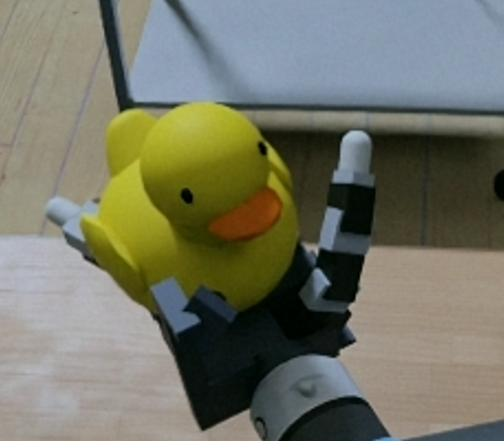

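Call:
execute_actions(
  actions=[
    [[0,0,0,0,0,0,-0.754,0,-0.576,-0.696,-0.754,0,-0.576,-0.696,-0.754,0,-0.576,-0.696,-0.714,-0.678,-0.226,-0.168,0.4,-0.6,0,0,0,0,0,0,-0.86,-0.05,-0.57,-0.69,-0.72,0.05,-0.55,-0.65,-0.72,0.45,-0.55,-0.65,0.0,-0.678,0.08,-0.05,0.4,-0.8]],
    [[0,0,0,0,0,0,-0.754,0,-0.576,-0.696,-0.754,0,-0.576,-0.696,-0.754,0,-0.576,-0.696,-0.714,-0.678,-0.226,-0.168,0.4,-0.6,0,0,0,0,0,0,-0.86,-0.55,-0.57,-0.69,-0.72,0.05,-0.55,-0.65,-0.72,0.45,-0.55,-0.65,0.0,-0.678,0.08,-0.05,0.4,-0.5]],
    [[0,0,0,0,0,0,-0.754,0,-0.576,-0.696,-0.754,0,-0.576,-0.696,-0.754,0,-0.576,-0.696,-0.714,-0.678,-0.226,-0.168,0.4,-0.6,0,0,0,0,0,0,-0.72,-0.55,-0.55,-0.65,-0.72,0.05,-0.55,-0.65,-0.72,0.45,-0.55,-0.65,0.0,-0.678,0.08,-0.05,0.4,-0.8]],
    [[0,0,0,0,0,0,-0.754,0,-0.576,-0.696,-0.754,0,-0.576,-0.696,-0.754,0,-0.576,-0.696,-0.714,-0.678,-0.226,-0.168,0.4,-0.6,0,0,0,0,0,0,-0.72,-0.55,-0.55,-0.65,-0.86,0.05,-0.57,-0.69,-0.72,0.45,-0.55,-0.65,0.0,-0.678,0.08,-0.05,0.4,-0.8]],
    [[0,0,0,0,0,0,-0.754,0,-0.576,-0.696,-0.754,0,-0.576,-0.696,-0.754,0,-0.576,-0.696,-0.714,-0.678,-0.226,-0.168,0.4,-0.6,0,0,0,0,0,0,-0.72,-0.55,-0.55,-0.65,-0.86,-0.47,-0.57,-0.69,-0.72,0.45,-0.55,-0.65,0.0,-0.678,0.08,-0.05,0.4,-0.5]],
    [[0,0,0,0,0,0,-0.754,0,-0.576,-0.696,-0.754,0,-0.576,-0.696,-0.754,0,-0.576,-0.696,-0.714,-0.678,-0.226,-0.168,0.4,-0.6,0,0,0,0,0,0,-0.72,-0.55,-0.55,-0.65,-0.72,-0.47,-0.55,-0.65,-0.72,0.45,-0.55,-0.65,0.0,-0.678,0.08,-0.05,0.4,-0.8]],
    [[0,0,0,0,0,0,-0.754,0,-0.576,-0.696,-0.754,0,-0.576,-0.696,-0.754,0,-0.576,-0.696,-0.714,-0.678,-0.226,-0.168,0.4,-0.6,0,0,0,0,0,0,-0.72,-0.55,-0.55,-0.65,-0.72,-0.47,-0.55,-0.65,-0.86,0.45,-0.57,-0.69,0.0,-0.678,0.08,-0.05,0.4,-0.8]],
    [[0,0,0,0,0,0,-0.754,0,-0.576,-0.696,-0.754,0,-0.576,-0.696,-0.754,0,-0.576,-0.696,-0.714,-0.678,-0.226,-0.168,0.4,-0.6,0,0,0,0,0,0,-0.72,-0.55,-0.55,-0.65,-0.72,-0.47,-0.55,-0.65,-0.86,-0.15,-0.57,-0.69,0.0,-0.678,0.08,-0.05,0.4,-0.5]],
    [[0,0,0,0,0,0,-0.754,0,-0.576,-0.696,-0.754,0,-0.576,-0.696,-0.754,0,-0.576,-0.696,-0.714,-0.678,-0.226,-0.168,0.4,-0.6,0,0,0,0,0,0,-0.72,-0.55,-0.55,-0.65,-0.72,-0.47,-0.55,-0.65,-0.72,-0.15,-0.55,-0.65,0.0,-0.678,0.08,-0.05,0.4,-0.8]],
    [[0,0,0,0,0,0,-0.754,0,-0.576,-0.696,-0.754,0,-0.576,-0.696,-0.754,0,-0.576,-0.696,-0.714,-0.678,-0.226,-0.168,0.4,-0.6,0,0,0,0,0,0,-0.72,0.0,-0.55,-0.65,-0.72,0.1,-0.55,-0.65,-0.72,0.45,-0.55,-0.65,0.0,-0.678,0.08,-0.05,0.4,-0.85]],
    [[0,0,0,0,0,0,-0.754,0,-0.576,-0.696,-0.754,0,-0.576,-0.696,-0.754,0,-0.576,-0.696,-0.714,-0.678,-0.226,-0.168,0.4,-0.6,0,0,0,0,0,0,-0.72,0.0,-0.55,-0.65,-0.72,0.1,-0.55,-0.65,-0.72,0.45,-0.55,-0.65,0.0,-0.678,0.08,-0.05,0.4,-0.85]],
    [[0,0,0,0,0,0,-0.754,0,-0.576,-0.696,-0.754,0,-0.576,-0.696,-0.754,0,-0.576,-0.696,-0.714,-0.678,-0.226,-0.168,0.4,-0.6,0,0,0,0,0,0,-0.72,0.0,-0.55,-0.65,-0.72,0.1,-0.55,-0.65,-0.72,0.45,-0.55,-0.65,0.0,-0.678,0.08,-0.05,0.4,-0.85]],
  ],
  cameras=["cam_head_left","cam_head_right"],
)

Call:
zoom_image(
  camera="cam_head_left",
  region=[150, 130, 310, 270],
)

Call:
zoom_image(
  camera="cam_head_right",
  region=[130, 130, 290, 270],
)

Scene clock: 667.27 s.
left_arm: end_effector_position=(+0.3020, +0.2719, +0.2125) hand_goal=(-0.754, +0.000, -0.576, -0.696, -0.754, +0.000, -0.576, -0.696, -0.754, +0.000, -0.576, -0.696, -0.714, -0.678, -0.226, -0.168) hand_measured=(-0.754, +0.000, -0.576, -0.696, -0.754, +0.000, -0.576, -0.696, -0.754, +0.000, -0.576, -0.696, -0.714, -0.678, -0.222, -0.168) hand_current_ma=(+1, +0, -1, +0, +1, +0, -1, +0, +1, +0, -1, +0, +0, +1, +6, +0) hand_state=(goal, goal, goal, goal, goal, goal, goal, goal, goal, goal, goal, goal, goal, goal, goal, goal) hand_current_limit=0.40 hand_speed=-0.60 end_effector_quat_wxyz=(-0.028, -0.270, +0.962, -0.014) | right_arm: end_effector_position=(+0.5170, +0.3297, +0.4189) hand_goal=(-0.720, +0.000, -0.550, -0.650, -0.720, +0.100, -0.550, -0.650, -0.720, +0.450, -0.550, -0.650, +0.000, -0.678, +0.080, -0.050) hand_measured=(-0.748, -0.002, -0.558, -0.654, -0.752, +0.096, -0.558, -0.654, -0.748, +0.448, -0.560, -0.654, -0.004, -0.678, +0.086, -0.052) hand_current_ma=(-94, -5, -20, -10, -111, -6, -20, -10, -90, -4, -24, -9, -8, +1, +18, -3) hand_state=(blocked, goal, goal, goal, blocked, goal, goal, goal, blocked, goal, goal, goal, goal, goal, goal, goal) hand_current_limit=0.40 hand_speed=-0.85 end_effector_quat_wxyz=(+0.386, +0.311, +0.614, +0.614)
Joint positions: left_arm=[3.983 -1.448 -2.049 -1.277 1.576 -1.276] | right_arm=[0.273 -1.172 2.188 -4.213 -1.304 -0.077]
Joint velocities: within noise
Joint torques (N m): left_arm=[4.64 12.53 27.09 1.58 1.77 0.12] | right_arm=[-1.07 -33.32 -23.71 -3.49 -0.74 -1.72]
Wrist force (N): left_arm=[0.3 -0.1 0.2] | right_arm=[-0.1 -0.1 -0.1]
Wrist torque (N m): left_arm=[-0.02 -0.04 0.04] | right_arm=[-0.02 0.03 -0.05]
Wrist force, peak (N): left_arm=[0.6 -0.4 -0.2] | right_arm=[0.1 -0.1 -0.5]
Hand target: left_arm +0.3020, +0.2719, +0.2125; -0.028, -0.270, +0.962, -0.014 | right_arm +0.5170, +0.3297, +0.4189; +0.386, +0.311, +0.614, +0.614
Off the commanded pose: left_arm 0.000 m, 0 deg | right_arm 0.000 m, 0 deg.
Step readings (end_effector_position of left_arm | right_arm):
0: (+0.3020, +0.2719, +0.2125) | (+0.5170, +0.3297, +0.4189)
1: (+0.3020, +0.2719, +0.2125) | (+0.5170, +0.3297, +0.4189)
2: (+0.3020, +0.2719, +0.2125) | (+0.5170, +0.3297, +0.4189)
4: (+0.3020, +0.2719, +0.2125) | (+0.5170, +0.3297, +0.4189)
8: (+0.3020, +0.2719, +0.2125) | (+0.5170, +0.3297, +0.4189)
15: (+0.3020, +0.2719, +0.2125) | (+0.5170, +0.3297, +0.4189)
16: (+0.3020, +0.2719, +0.2125) | (+0.5170, +0.3297, +0.4189)
17: (+0.3020, +0.2719, +0.2125) | (+0.5170, +0.3297, +0.4189)
19: (+0.3020, +0.2719, +0.2125) | (+0.5170, +0.3297, +0.4189)
23: (+0.3020, +0.2719, +0.2125) | (+0.5170, +0.3297, +0.4189)
30: (+0.3020, +0.2719, +0.2125) | (+0.5170, +0.3297, +0.4189)
31: (+0.3020, +0.2719, +0.2125) | (+0.5170, +0.3297, +0.4189)
32: (+0.3020, +0.2719, +0.2125) | (+0.5170, +0.3297, +0.4189)
34: (+0.3020, +0.2719, +0.2125) | (+0.5170, +0.3297, +0.4189)
38: (+0.3020, +0.2719, +0.2125) | (+0.5170, +0.3297, +0.4189)
45: (+0.3020, +0.2719, +0.2125) | (+0.5170, +0.3297, +0.4189)
46: (+0.3020, +0.2719, +0.2125) | (+0.5170, +0.3297, +0.4189)
47: (+0.3020, +0.2719, +0.2125) | (+0.5170, +0.3297, +0.4189)
49: (+0.3020, +0.2719, +0.2125) | (+0.5170, +0.3297, +0.4189)
53: (+0.3020, +0.2719, +0.2125) | (+0.5170, +0.3297, +0.4189)
60: (+0.3020, +0.2719, +0.2125) | (+0.5170, +0.3297, +0.4189)
61: (+0.3020, +0.2719, +0.2125) | (+0.5170, +0.3297, +0.4189)
62: (+0.3020, +0.2719, +0.2125) | (+0.5170, +0.3297, +0.4189)
64: (+0.3020, +0.2719, +0.2125) | (+0.5170, +0.3297, +0.4189)
68: (+0.3020, +0.2719, +0.2125) | (+0.5170, +0.3297, +0.4189)
75: (+0.3020, +0.2719, +0.2125) | (+0.5170, +0.3297, +0.4189)
76: (+0.3020, +0.2719, +0.2125) | (+0.5170, +0.3297, +0.4189)
77: (+0.3020, +0.2719, +0.2125) | (+0.5170, +0.3297, +0.4189)
79: (+0.3020, +0.2719, +0.2125) | (+0.5170, +0.3297, +0.4189)
83: (+0.3020, +0.2719, +0.2125) | (+0.5170, +0.3297, +0.4189)
90: (+0.3020, +0.2719, +0.2125) | (+0.5170, +0.3297, +0.4189)
91: (+0.3020, +0.2719, +0.2125) | (+0.5170, +0.3297, +0.4189)
92: (+0.3020, +0.2719, +0.2125) | (+0.5170, +0.3297, +0.4189)
94: (+0.3020, +0.2719, +0.2125) | (+0.5170, +0.3297, +0.4189)
98: (+0.3020, +0.2719, +0.2125) | (+0.5170, +0.3297, +0.4189)
105: (+0.3020, +0.2719, +0.2125) | (+0.5170, +0.3297, +0.4189)
106: (+0.3020, +0.2719, +0.2125) | (+0.5170, +0.3297, +0.4189)
107: (+0.3020, +0.2719, +0.2125) | (+0.5170, +0.3297, +0.4189)
109: (+0.3020, +0.2719, +0.2125) | (+0.5170, +0.3297, +0.4189)
113: (+0.3020, +0.2719, +0.2125) | (+0.5170, +0.3297, +0.4189)
120: (+0.3020, +0.2719, +0.2125) | (+0.5170, +0.3297, +0.4189)
121: (+0.3020, +0.2719, +0.2125) | (+0.5170, +0.3297, +0.4189)
122: (+0.3020, +0.2719, +0.2125) | (+0.5170, +0.3297, +0.4189)
124: (+0.3020, +0.2719, +0.2125) | (+0.5170, +0.3297, +0.4189)
128: (+0.3020, +0.2719, +0.2125) | (+0.5170, +0.3297, +0.4189)
135: (+0.3020, +0.2719, +0.2125) | (+0.5170, +0.3297, +0.4189)
136: (+0.3020, +0.2719, +0.2125) | (+0.5170, +0.3297, +0.4189)
137: (+0.3020, +0.2719, +0.2125) | (+0.5170, +0.3297, +0.4189)
139: (+0.3020, +0.2719, +0.2125) | (+0.5170, +0.3297, +0.4189)
143: (+0.3020, +0.2719, +0.2125) | (+0.5170, +0.3297, +0.4189)
150: (+0.3020, +0.2719, +0.2125) | (+0.5170, +0.3297, +0.4189)
151: (+0.3020, +0.2719, +0.2125) | (+0.5170, +0.3297, +0.4189)
152: (+0.3020, +0.2719, +0.2125) | (+0.5170, +0.3297, +0.4189)
154: (+0.3020, +0.2719, +0.2125) | (+0.5170, +0.3297, +0.4189)
158: (+0.3020, +0.2719, +0.2125) | (+0.5170, +0.3297, +0.4189)
165: (+0.3020, +0.2719, +0.2125) | (+0.5170, +0.3297, +0.4189)
166: (+0.3020, +0.2719, +0.2125) | (+0.5170, +0.3297, +0.4189)
167: (+0.3020, +0.2719, +0.2125) | (+0.5170, +0.3297, +0.4189)
169: (+0.3020, +0.2719, +0.2125) | (+0.5170, +0.3297, +0.4189)
173: (+0.3020, +0.2719, +0.2125) | (+0.5170, +0.3297, +0.4189)
180: (+0.3020, +0.2719, +0.2125) | (+0.5170, +0.3297, +0.4189)
Images, in order (width x height): cam_head_left 504x504, cam_head_right 504x504.

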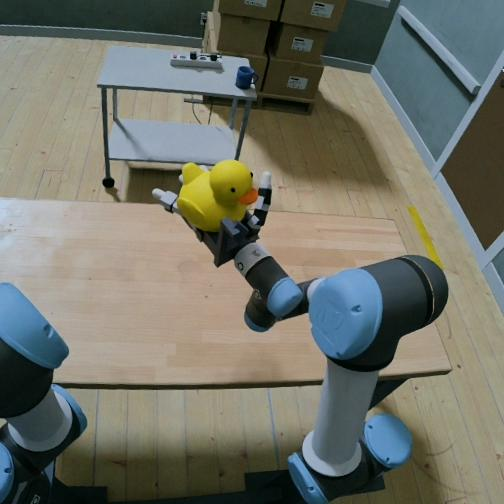

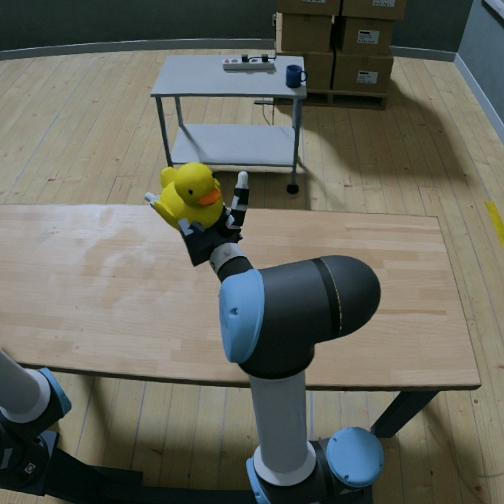

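Scaled by 3.150 from the camera's 504x504 image, which has a finer 720x720 frame.

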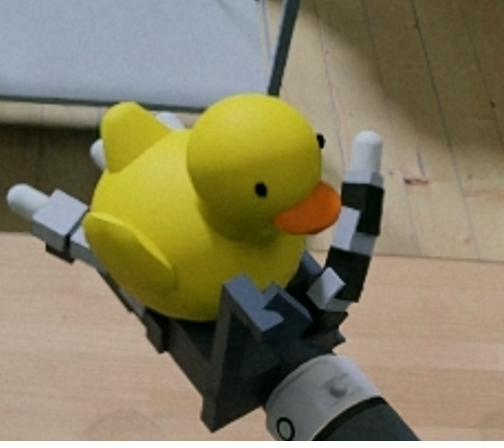

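Scaled by 3.150 from the camera's 504x504 image, which has a finer 720x720 frame.

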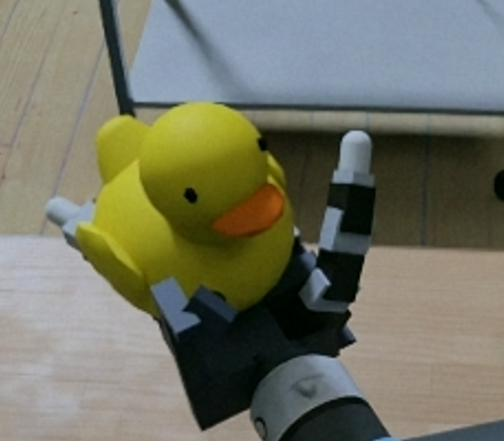

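Call:
execute_actions(
  actions=[
    [[0,0,0,0,0,0,-0.754,0,-0.576,-0.696,-0.754,0,-0.576,-0.696,-0.754,0,-0.576,-0.696,-0.714,-0.678,-0.226,-0.168,0.4,-0.6,0,0,0,0,0,0,-0.86,0.0,-0.57,-0.69,-0.72,0.1,-0.55,-0.65,-0.72,0.45,-0.55,-0.65,-0.2,-0.678,0.08,-0.05,0.4,-0.8]],
    [[0,0,0,0,0,0,-0.754,0,-0.576,-0.696,-0.754,0,-0.576,-0.696,-0.754,0,-0.576,-0.696,-0.714,-0.678,-0.226,-0.168,0.4,-0.6,0,0,0,0,0,0,-0.86,-0.55,-0.57,-0.69,-0.72,0.1,-0.55,-0.65,-0.72,0.45,-0.55,-0.65,-0.2,-0.678,0.08,-0.05,0.4,-0.5]],
    [[0,0,0,0,0,0,-0.754,0,-0.576,-0.696,-0.754,0,-0.576,-0.696,-0.754,0,-0.576,-0.696,-0.714,-0.678,-0.226,-0.168,0.4,-0.6,0,0,0,0,0,0,-0.72,-0.55,-0.55,-0.65,-0.72,0.1,-0.55,-0.65,-0.72,0.45,-0.55,-0.65,-0.2,-0.678,0.08,-0.05,0.4,-0.8]],
    [[0,0,0,0,0,0,-0.754,0,-0.576,-0.696,-0.754,0,-0.576,-0.696,-0.754,0,-0.576,-0.696,-0.714,-0.678,-0.226,-0.168,0.4,-0.6,0,0,0,0,0,0,-0.72,-0.55,-0.55,-0.65,-0.86,0.1,-0.57,-0.69,-0.72,0.45,-0.55,-0.65,-0.2,-0.678,0.08,-0.05,0.4,-0.8]],
    [[0,0,0,0,0,0,-0.754,0,-0.576,-0.696,-0.754,0,-0.576,-0.696,-0.754,0,-0.576,-0.696,-0.714,-0.678,-0.226,-0.168,0.4,-0.6,0,0,0,0,0,0,-0.72,-0.55,-0.55,-0.65,-0.86,-0.47,-0.57,-0.69,-0.72,0.45,-0.55,-0.65,-0.2,-0.678,0.08,-0.05,0.4,-0.5]],
    [[0,0,0,0,0,0,-0.754,0,-0.576,-0.696,-0.754,0,-0.576,-0.696,-0.754,0,-0.576,-0.696,-0.714,-0.678,-0.226,-0.168,0.4,-0.6,0,0,0,0,0,0,-0.72,-0.55,-0.55,-0.65,-0.72,-0.47,-0.55,-0.65,-0.72,0.45,-0.55,-0.65,-0.2,-0.678,0.08,-0.05,0.4,-0.8]],
    [[0,0,0,0,0,0,-0.754,0,-0.576,-0.696,-0.754,0,-0.576,-0.696,-0.754,0,-0.576,-0.696,-0.714,-0.678,-0.226,-0.168,0.4,-0.6,0,0,0,0,0,0,-0.72,-0.55,-0.55,-0.65,-0.72,-0.47,-0.55,-0.65,-0.86,0.45,-0.57,-0.69,-0.2,-0.678,0.08,-0.05,0.4,-0.8]],
    [[0,0,0,0,0,0,-0.754,0,-0.576,-0.696,-0.754,0,-0.576,-0.696,-0.754,0,-0.576,-0.696,-0.714,-0.678,-0.226,-0.168,0.4,-0.6,0,0,0,0,0,0,-0.72,-0.55,-0.55,-0.65,-0.72,-0.47,-0.55,-0.65,-0.86,-0.15,-0.57,-0.69,-0.2,-0.678,0.08,-0.05,0.4,-0.5]],
    [[0,0,0,0,0,0,-0.754,0,-0.576,-0.696,-0.754,0,-0.576,-0.696,-0.754,0,-0.576,-0.696,-0.714,-0.678,-0.226,-0.168,0.4,-0.6,0,0,0,0,0,0,-0.72,-0.55,-0.55,-0.65,-0.72,-0.47,-0.55,-0.65,-0.72,-0.15,-0.55,-0.65,-0.2,-0.678,0.08,-0.05,0.4,-0.8]],
    [[0,0,0,0,0,0,-0.754,0,-0.576,-0.696,-0.754,0,-0.576,-0.696,-0.754,0,-0.576,-0.696,-0.714,-0.678,-0.226,-0.168,0.4,-0.6,0,0,0,0,0,0,-0.72,0.0,-0.55,-0.65,-0.72,0.1,-0.55,-0.65,-0.72,0.45,-0.55,-0.65,-0.2,-0.678,0.08,-0.05,0.4,-0.85]],
    [[0,0,0,0,0,0,-0.754,0,-0.576,-0.696,-0.754,0,-0.576,-0.696,-0.754,0,-0.576,-0.696,-0.714,-0.678,-0.226,-0.168,0.4,-0.6,0,0,0,0,0,0,-0.72,0.0,-0.55,-0.65,-0.72,0.1,-0.55,-0.65,-0.72,0.45,-0.55,-0.65,-0.2,-0.678,0.08,-0.05,0.4,-0.85]],
    [[0,0,0,0,0,0,-0.754,0,-0.576,-0.696,-0.754,0,-0.576,-0.696,-0.754,0,-0.576,-0.696,-0.714,-0.678,-0.226,-0.168,0.4,-0.6,0,0,0,0,0,0,-0.72,0.0,-0.55,-0.65,-0.72,0.1,-0.55,-0.65,-0.72,0.45,-0.55,-0.65,-0.2,-0.678,0.08,-0.05,0.4,-0.85]],
  ],
  cameras=["cam_head_left","cam_head_right"],
)

Call:
zoom_image(
  camera="cam_head_left",
  region=[150, 130, 310, 270],
)

Call:
zoom_image(
  camera="cam_head_right",
  region=[130, 130, 290, 270],
)

Scene clock: 723.87 s.
left_arm: end_effector_position=(+0.3020, +0.2719, +0.2125) hand_goal=(-0.754, +0.000, -0.576, -0.696, -0.754, +0.000, -0.576, -0.696, -0.754, +0.000, -0.576, -0.696, -0.714, -0.678, -0.226, -0.168) hand_measured=(-0.754, +0.000, -0.576, -0.696, -0.754, +0.000, -0.576, -0.696, -0.754, +0.000, -0.576, -0.696, -0.714, -0.678, -0.222, -0.168) hand_current_ma=(+1, +0, -1, +0, +1, +0, -1, +0, +1, +0, -1, +0, +0, +1, +6, +0) hand_state=(goal, goal, goal, goal, goal, goal, goal, goal, goal, goal, goal, goal, goal, goal, goal, goal) hand_current_limit=0.40 hand_speed=-0.60 end_effector_quat_wxyz=(-0.028, -0.270, +0.962, -0.014) | right_arm: end_effector_position=(+0.5170, +0.3297, +0.4189) hand_goal=(-0.720, +0.000, -0.550, -0.650, -0.720, +0.100, -0.550, -0.650, -0.720, +0.450, -0.550, -0.650, -0.200, -0.678, +0.080, -0.050) hand_measured=(-0.748, -0.002, -0.558, -0.654, -0.752, +0.096, -0.558, -0.654, -0.748, +0.448, -0.560, -0.654, -0.206, -0.678, +0.086, -0.052) hand_current_ma=(-94, -5, -20, -10, -105, -6, -20, -10, -90, -4, -24, -9, -13, +0, +15, -3) hand_state=(blocked, goal, goal, goal, blocked, goal, goal, goal, blocked, goal, goal, goal, goal, goal, goal, goal) hand_current_limit=0.40 hand_speed=-0.85 end_effector_quat_wxyz=(+0.386, +0.311, +0.614, +0.614)
Joint positions: left_arm=[3.983 -1.448 -2.049 -1.277 1.576 -1.276] | right_arm=[0.273 -1.172 2.188 -4.213 -1.304 -0.077]
Joint velocities: within noise
Joint torques (N m): left_arm=[3.76 12.92 27.6 1.68 1.61 0.29] | right_arm=[-0.41 -33.23 -23.63 -3.67 -0.62 -1.63]
Wrist force (N): left_arm=[0.3 -0.1 -0.4] | right_arm=[-0.1 0.0 -0.2]
Wrist torque (N m): left_arm=[0.02 -0.05 0.04] | right_arm=[-0.01 0.02 -0.04]
Wrist force, peak (N): left_arm=[0.6 -0.2 -0.4] | right_arm=[-0.2 -0.1 -0.5]
Hand target: left_arm +0.3020, +0.2719, +0.2125; -0.028, -0.270, +0.962, -0.014 | right_arm +0.5170, +0.3297, +0.4189; +0.386, +0.311, +0.614, +0.614
Off the commanded pose: left_arm 0.000 m, 0 deg | right_arm 0.000 m, 0 deg.
Step readings (end_effector_position of left_arm | right_arm):
0: (+0.3020, +0.2719, +0.2125) | (+0.5170, +0.3297, +0.4189)
1: (+0.3020, +0.2719, +0.2125) | (+0.5170, +0.3297, +0.4189)
2: (+0.3020, +0.2719, +0.2125) | (+0.5170, +0.3297, +0.4189)
4: (+0.3020, +0.2719, +0.2125) | (+0.5170, +0.3297, +0.4189)
8: (+0.3020, +0.2719, +0.2125) | (+0.5170, +0.3297, +0.4189)
15: (+0.3020, +0.2719, +0.2125) | (+0.5170, +0.3297, +0.4189)
16: (+0.3020, +0.2719, +0.2125) | (+0.5170, +0.3297, +0.4189)
17: (+0.3020, +0.2719, +0.2125) | (+0.5170, +0.3297, +0.4189)
19: (+0.3020, +0.2719, +0.2125) | (+0.5170, +0.3297, +0.4189)
23: (+0.3020, +0.2719, +0.2125) | (+0.5170, +0.3297, +0.4189)
30: (+0.3020, +0.2719, +0.2125) | (+0.5170, +0.3297, +0.4189)
31: (+0.3020, +0.2719, +0.2125) | (+0.5170, +0.3297, +0.4189)
32: (+0.3020, +0.2719, +0.2125) | (+0.5170, +0.3297, +0.4189)
34: (+0.3020, +0.2719, +0.2125) | (+0.5170, +0.3297, +0.4189)
38: (+0.3020, +0.2719, +0.2125) | (+0.5170, +0.3297, +0.4189)
45: (+0.3020, +0.2719, +0.2125) | (+0.5170, +0.3297, +0.4189)
46: (+0.3020, +0.2719, +0.2125) | (+0.5170, +0.3297, +0.4189)
47: (+0.3020, +0.2719, +0.2125) | (+0.5170, +0.3297, +0.4189)
49: (+0.3020, +0.2719, +0.2125) | (+0.5170, +0.3297, +0.4189)
53: (+0.3020, +0.2719, +0.2125) | (+0.5170, +0.3297, +0.4189)
60: (+0.3020, +0.2719, +0.2125) | (+0.5170, +0.3297, +0.4189)
61: (+0.3020, +0.2719, +0.2125) | (+0.5170, +0.3297, +0.4189)
62: (+0.3020, +0.2719, +0.2125) | (+0.5170, +0.3297, +0.4189)
64: (+0.3020, +0.2719, +0.2125) | (+0.5170, +0.3297, +0.4189)
68: (+0.3020, +0.2719, +0.2125) | (+0.5170, +0.3297, +0.4189)
75: (+0.3020, +0.2719, +0.2125) | (+0.5170, +0.3297, +0.4189)
76: (+0.3020, +0.2719, +0.2125) | (+0.5170, +0.3297, +0.4189)
77: (+0.3020, +0.2719, +0.2125) | (+0.5170, +0.3297, +0.4189)
79: (+0.3020, +0.2719, +0.2125) | (+0.5170, +0.3297, +0.4189)
83: (+0.3020, +0.2719, +0.2125) | (+0.5170, +0.3297, +0.4189)
90: (+0.3020, +0.2719, +0.2125) | (+0.5170, +0.3297, +0.4189)
91: (+0.3020, +0.2719, +0.2125) | (+0.5170, +0.3297, +0.4189)
92: (+0.3020, +0.2719, +0.2125) | (+0.5170, +0.3297, +0.4189)
94: (+0.3020, +0.2719, +0.2125) | (+0.5170, +0.3297, +0.4189)
98: (+0.3020, +0.2719, +0.2125) | (+0.5170, +0.3297, +0.4189)
105: (+0.3020, +0.2719, +0.2125) | (+0.5170, +0.3297, +0.4189)
106: (+0.3020, +0.2719, +0.2125) | (+0.5170, +0.3297, +0.4189)
107: (+0.3020, +0.2719, +0.2125) | (+0.5170, +0.3297, +0.4189)
109: (+0.3020, +0.2719, +0.2125) | (+0.5170, +0.3297, +0.4189)
113: (+0.3020, +0.2719, +0.2125) | (+0.5170, +0.3297, +0.4189)
120: (+0.3020, +0.2719, +0.2125) | (+0.5170, +0.3297, +0.4189)
121: (+0.3020, +0.2719, +0.2125) | (+0.5170, +0.3297, +0.4189)
122: (+0.3020, +0.2719, +0.2125) | (+0.5170, +0.3297, +0.4189)
124: (+0.3020, +0.2719, +0.2125) | (+0.5170, +0.3297, +0.4189)
128: (+0.3020, +0.2719, +0.2125) | (+0.5170, +0.3297, +0.4189)
135: (+0.3020, +0.2719, +0.2125) | (+0.5170, +0.3297, +0.4189)
136: (+0.3020, +0.2719, +0.2125) | (+0.5170, +0.3297, +0.4189)
137: (+0.3020, +0.2719, +0.2125) | (+0.5170, +0.3297, +0.4189)
139: (+0.3020, +0.2719, +0.2125) | (+0.5170, +0.3297, +0.4189)
143: (+0.3020, +0.2719, +0.2125) | (+0.5170, +0.3297, +0.4189)
150: (+0.3020, +0.2719, +0.2125) | (+0.5170, +0.3297, +0.4189)
151: (+0.3020, +0.2719, +0.2125) | (+0.5170, +0.3297, +0.4189)
152: (+0.3020, +0.2719, +0.2125) | (+0.5170, +0.3297, +0.4189)
154: (+0.3020, +0.2719, +0.2125) | (+0.5170, +0.3297, +0.4189)
158: (+0.3020, +0.2719, +0.2125) | (+0.5170, +0.3297, +0.4189)
165: (+0.3020, +0.2719, +0.2125) | (+0.5170, +0.3297, +0.4189)
166: (+0.3020, +0.2719, +0.2125) | (+0.5170, +0.3297, +0.4189)
167: (+0.3020, +0.2719, +0.2125) | (+0.5170, +0.3297, +0.4189)
169: (+0.3020, +0.2719, +0.2125) | (+0.5170, +0.3297, +0.4189)
173: (+0.3020, +0.2719, +0.2125) | (+0.5170, +0.3297, +0.4189)
180: (+0.3020, +0.2719, +0.2125) | (+0.5170, +0.3297, +0.4189)
Images, in order (width x height): cam_head_left 504x504, cam_head_right 504x504.

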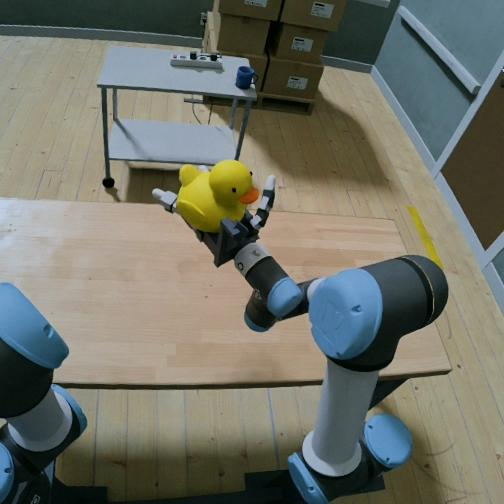

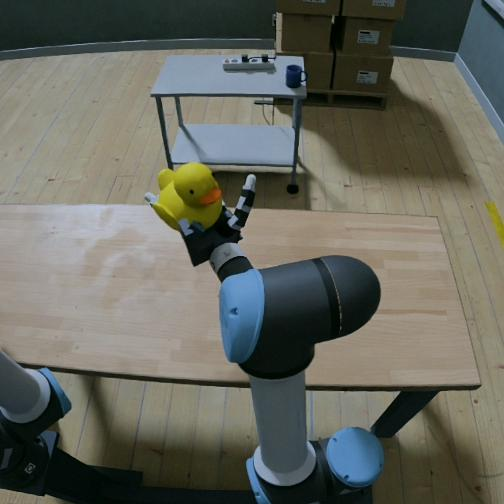

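Scaled by 3.150 from the camera's 504x504 image, which has a finer 720x720 frame.

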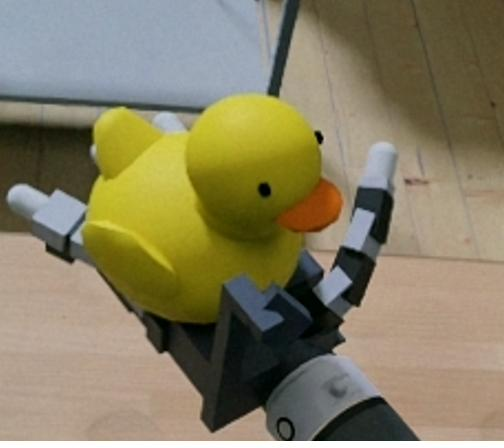

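Scaled by 3.150 from the camera's 504x504 image, which has a finer 720x720 frame.

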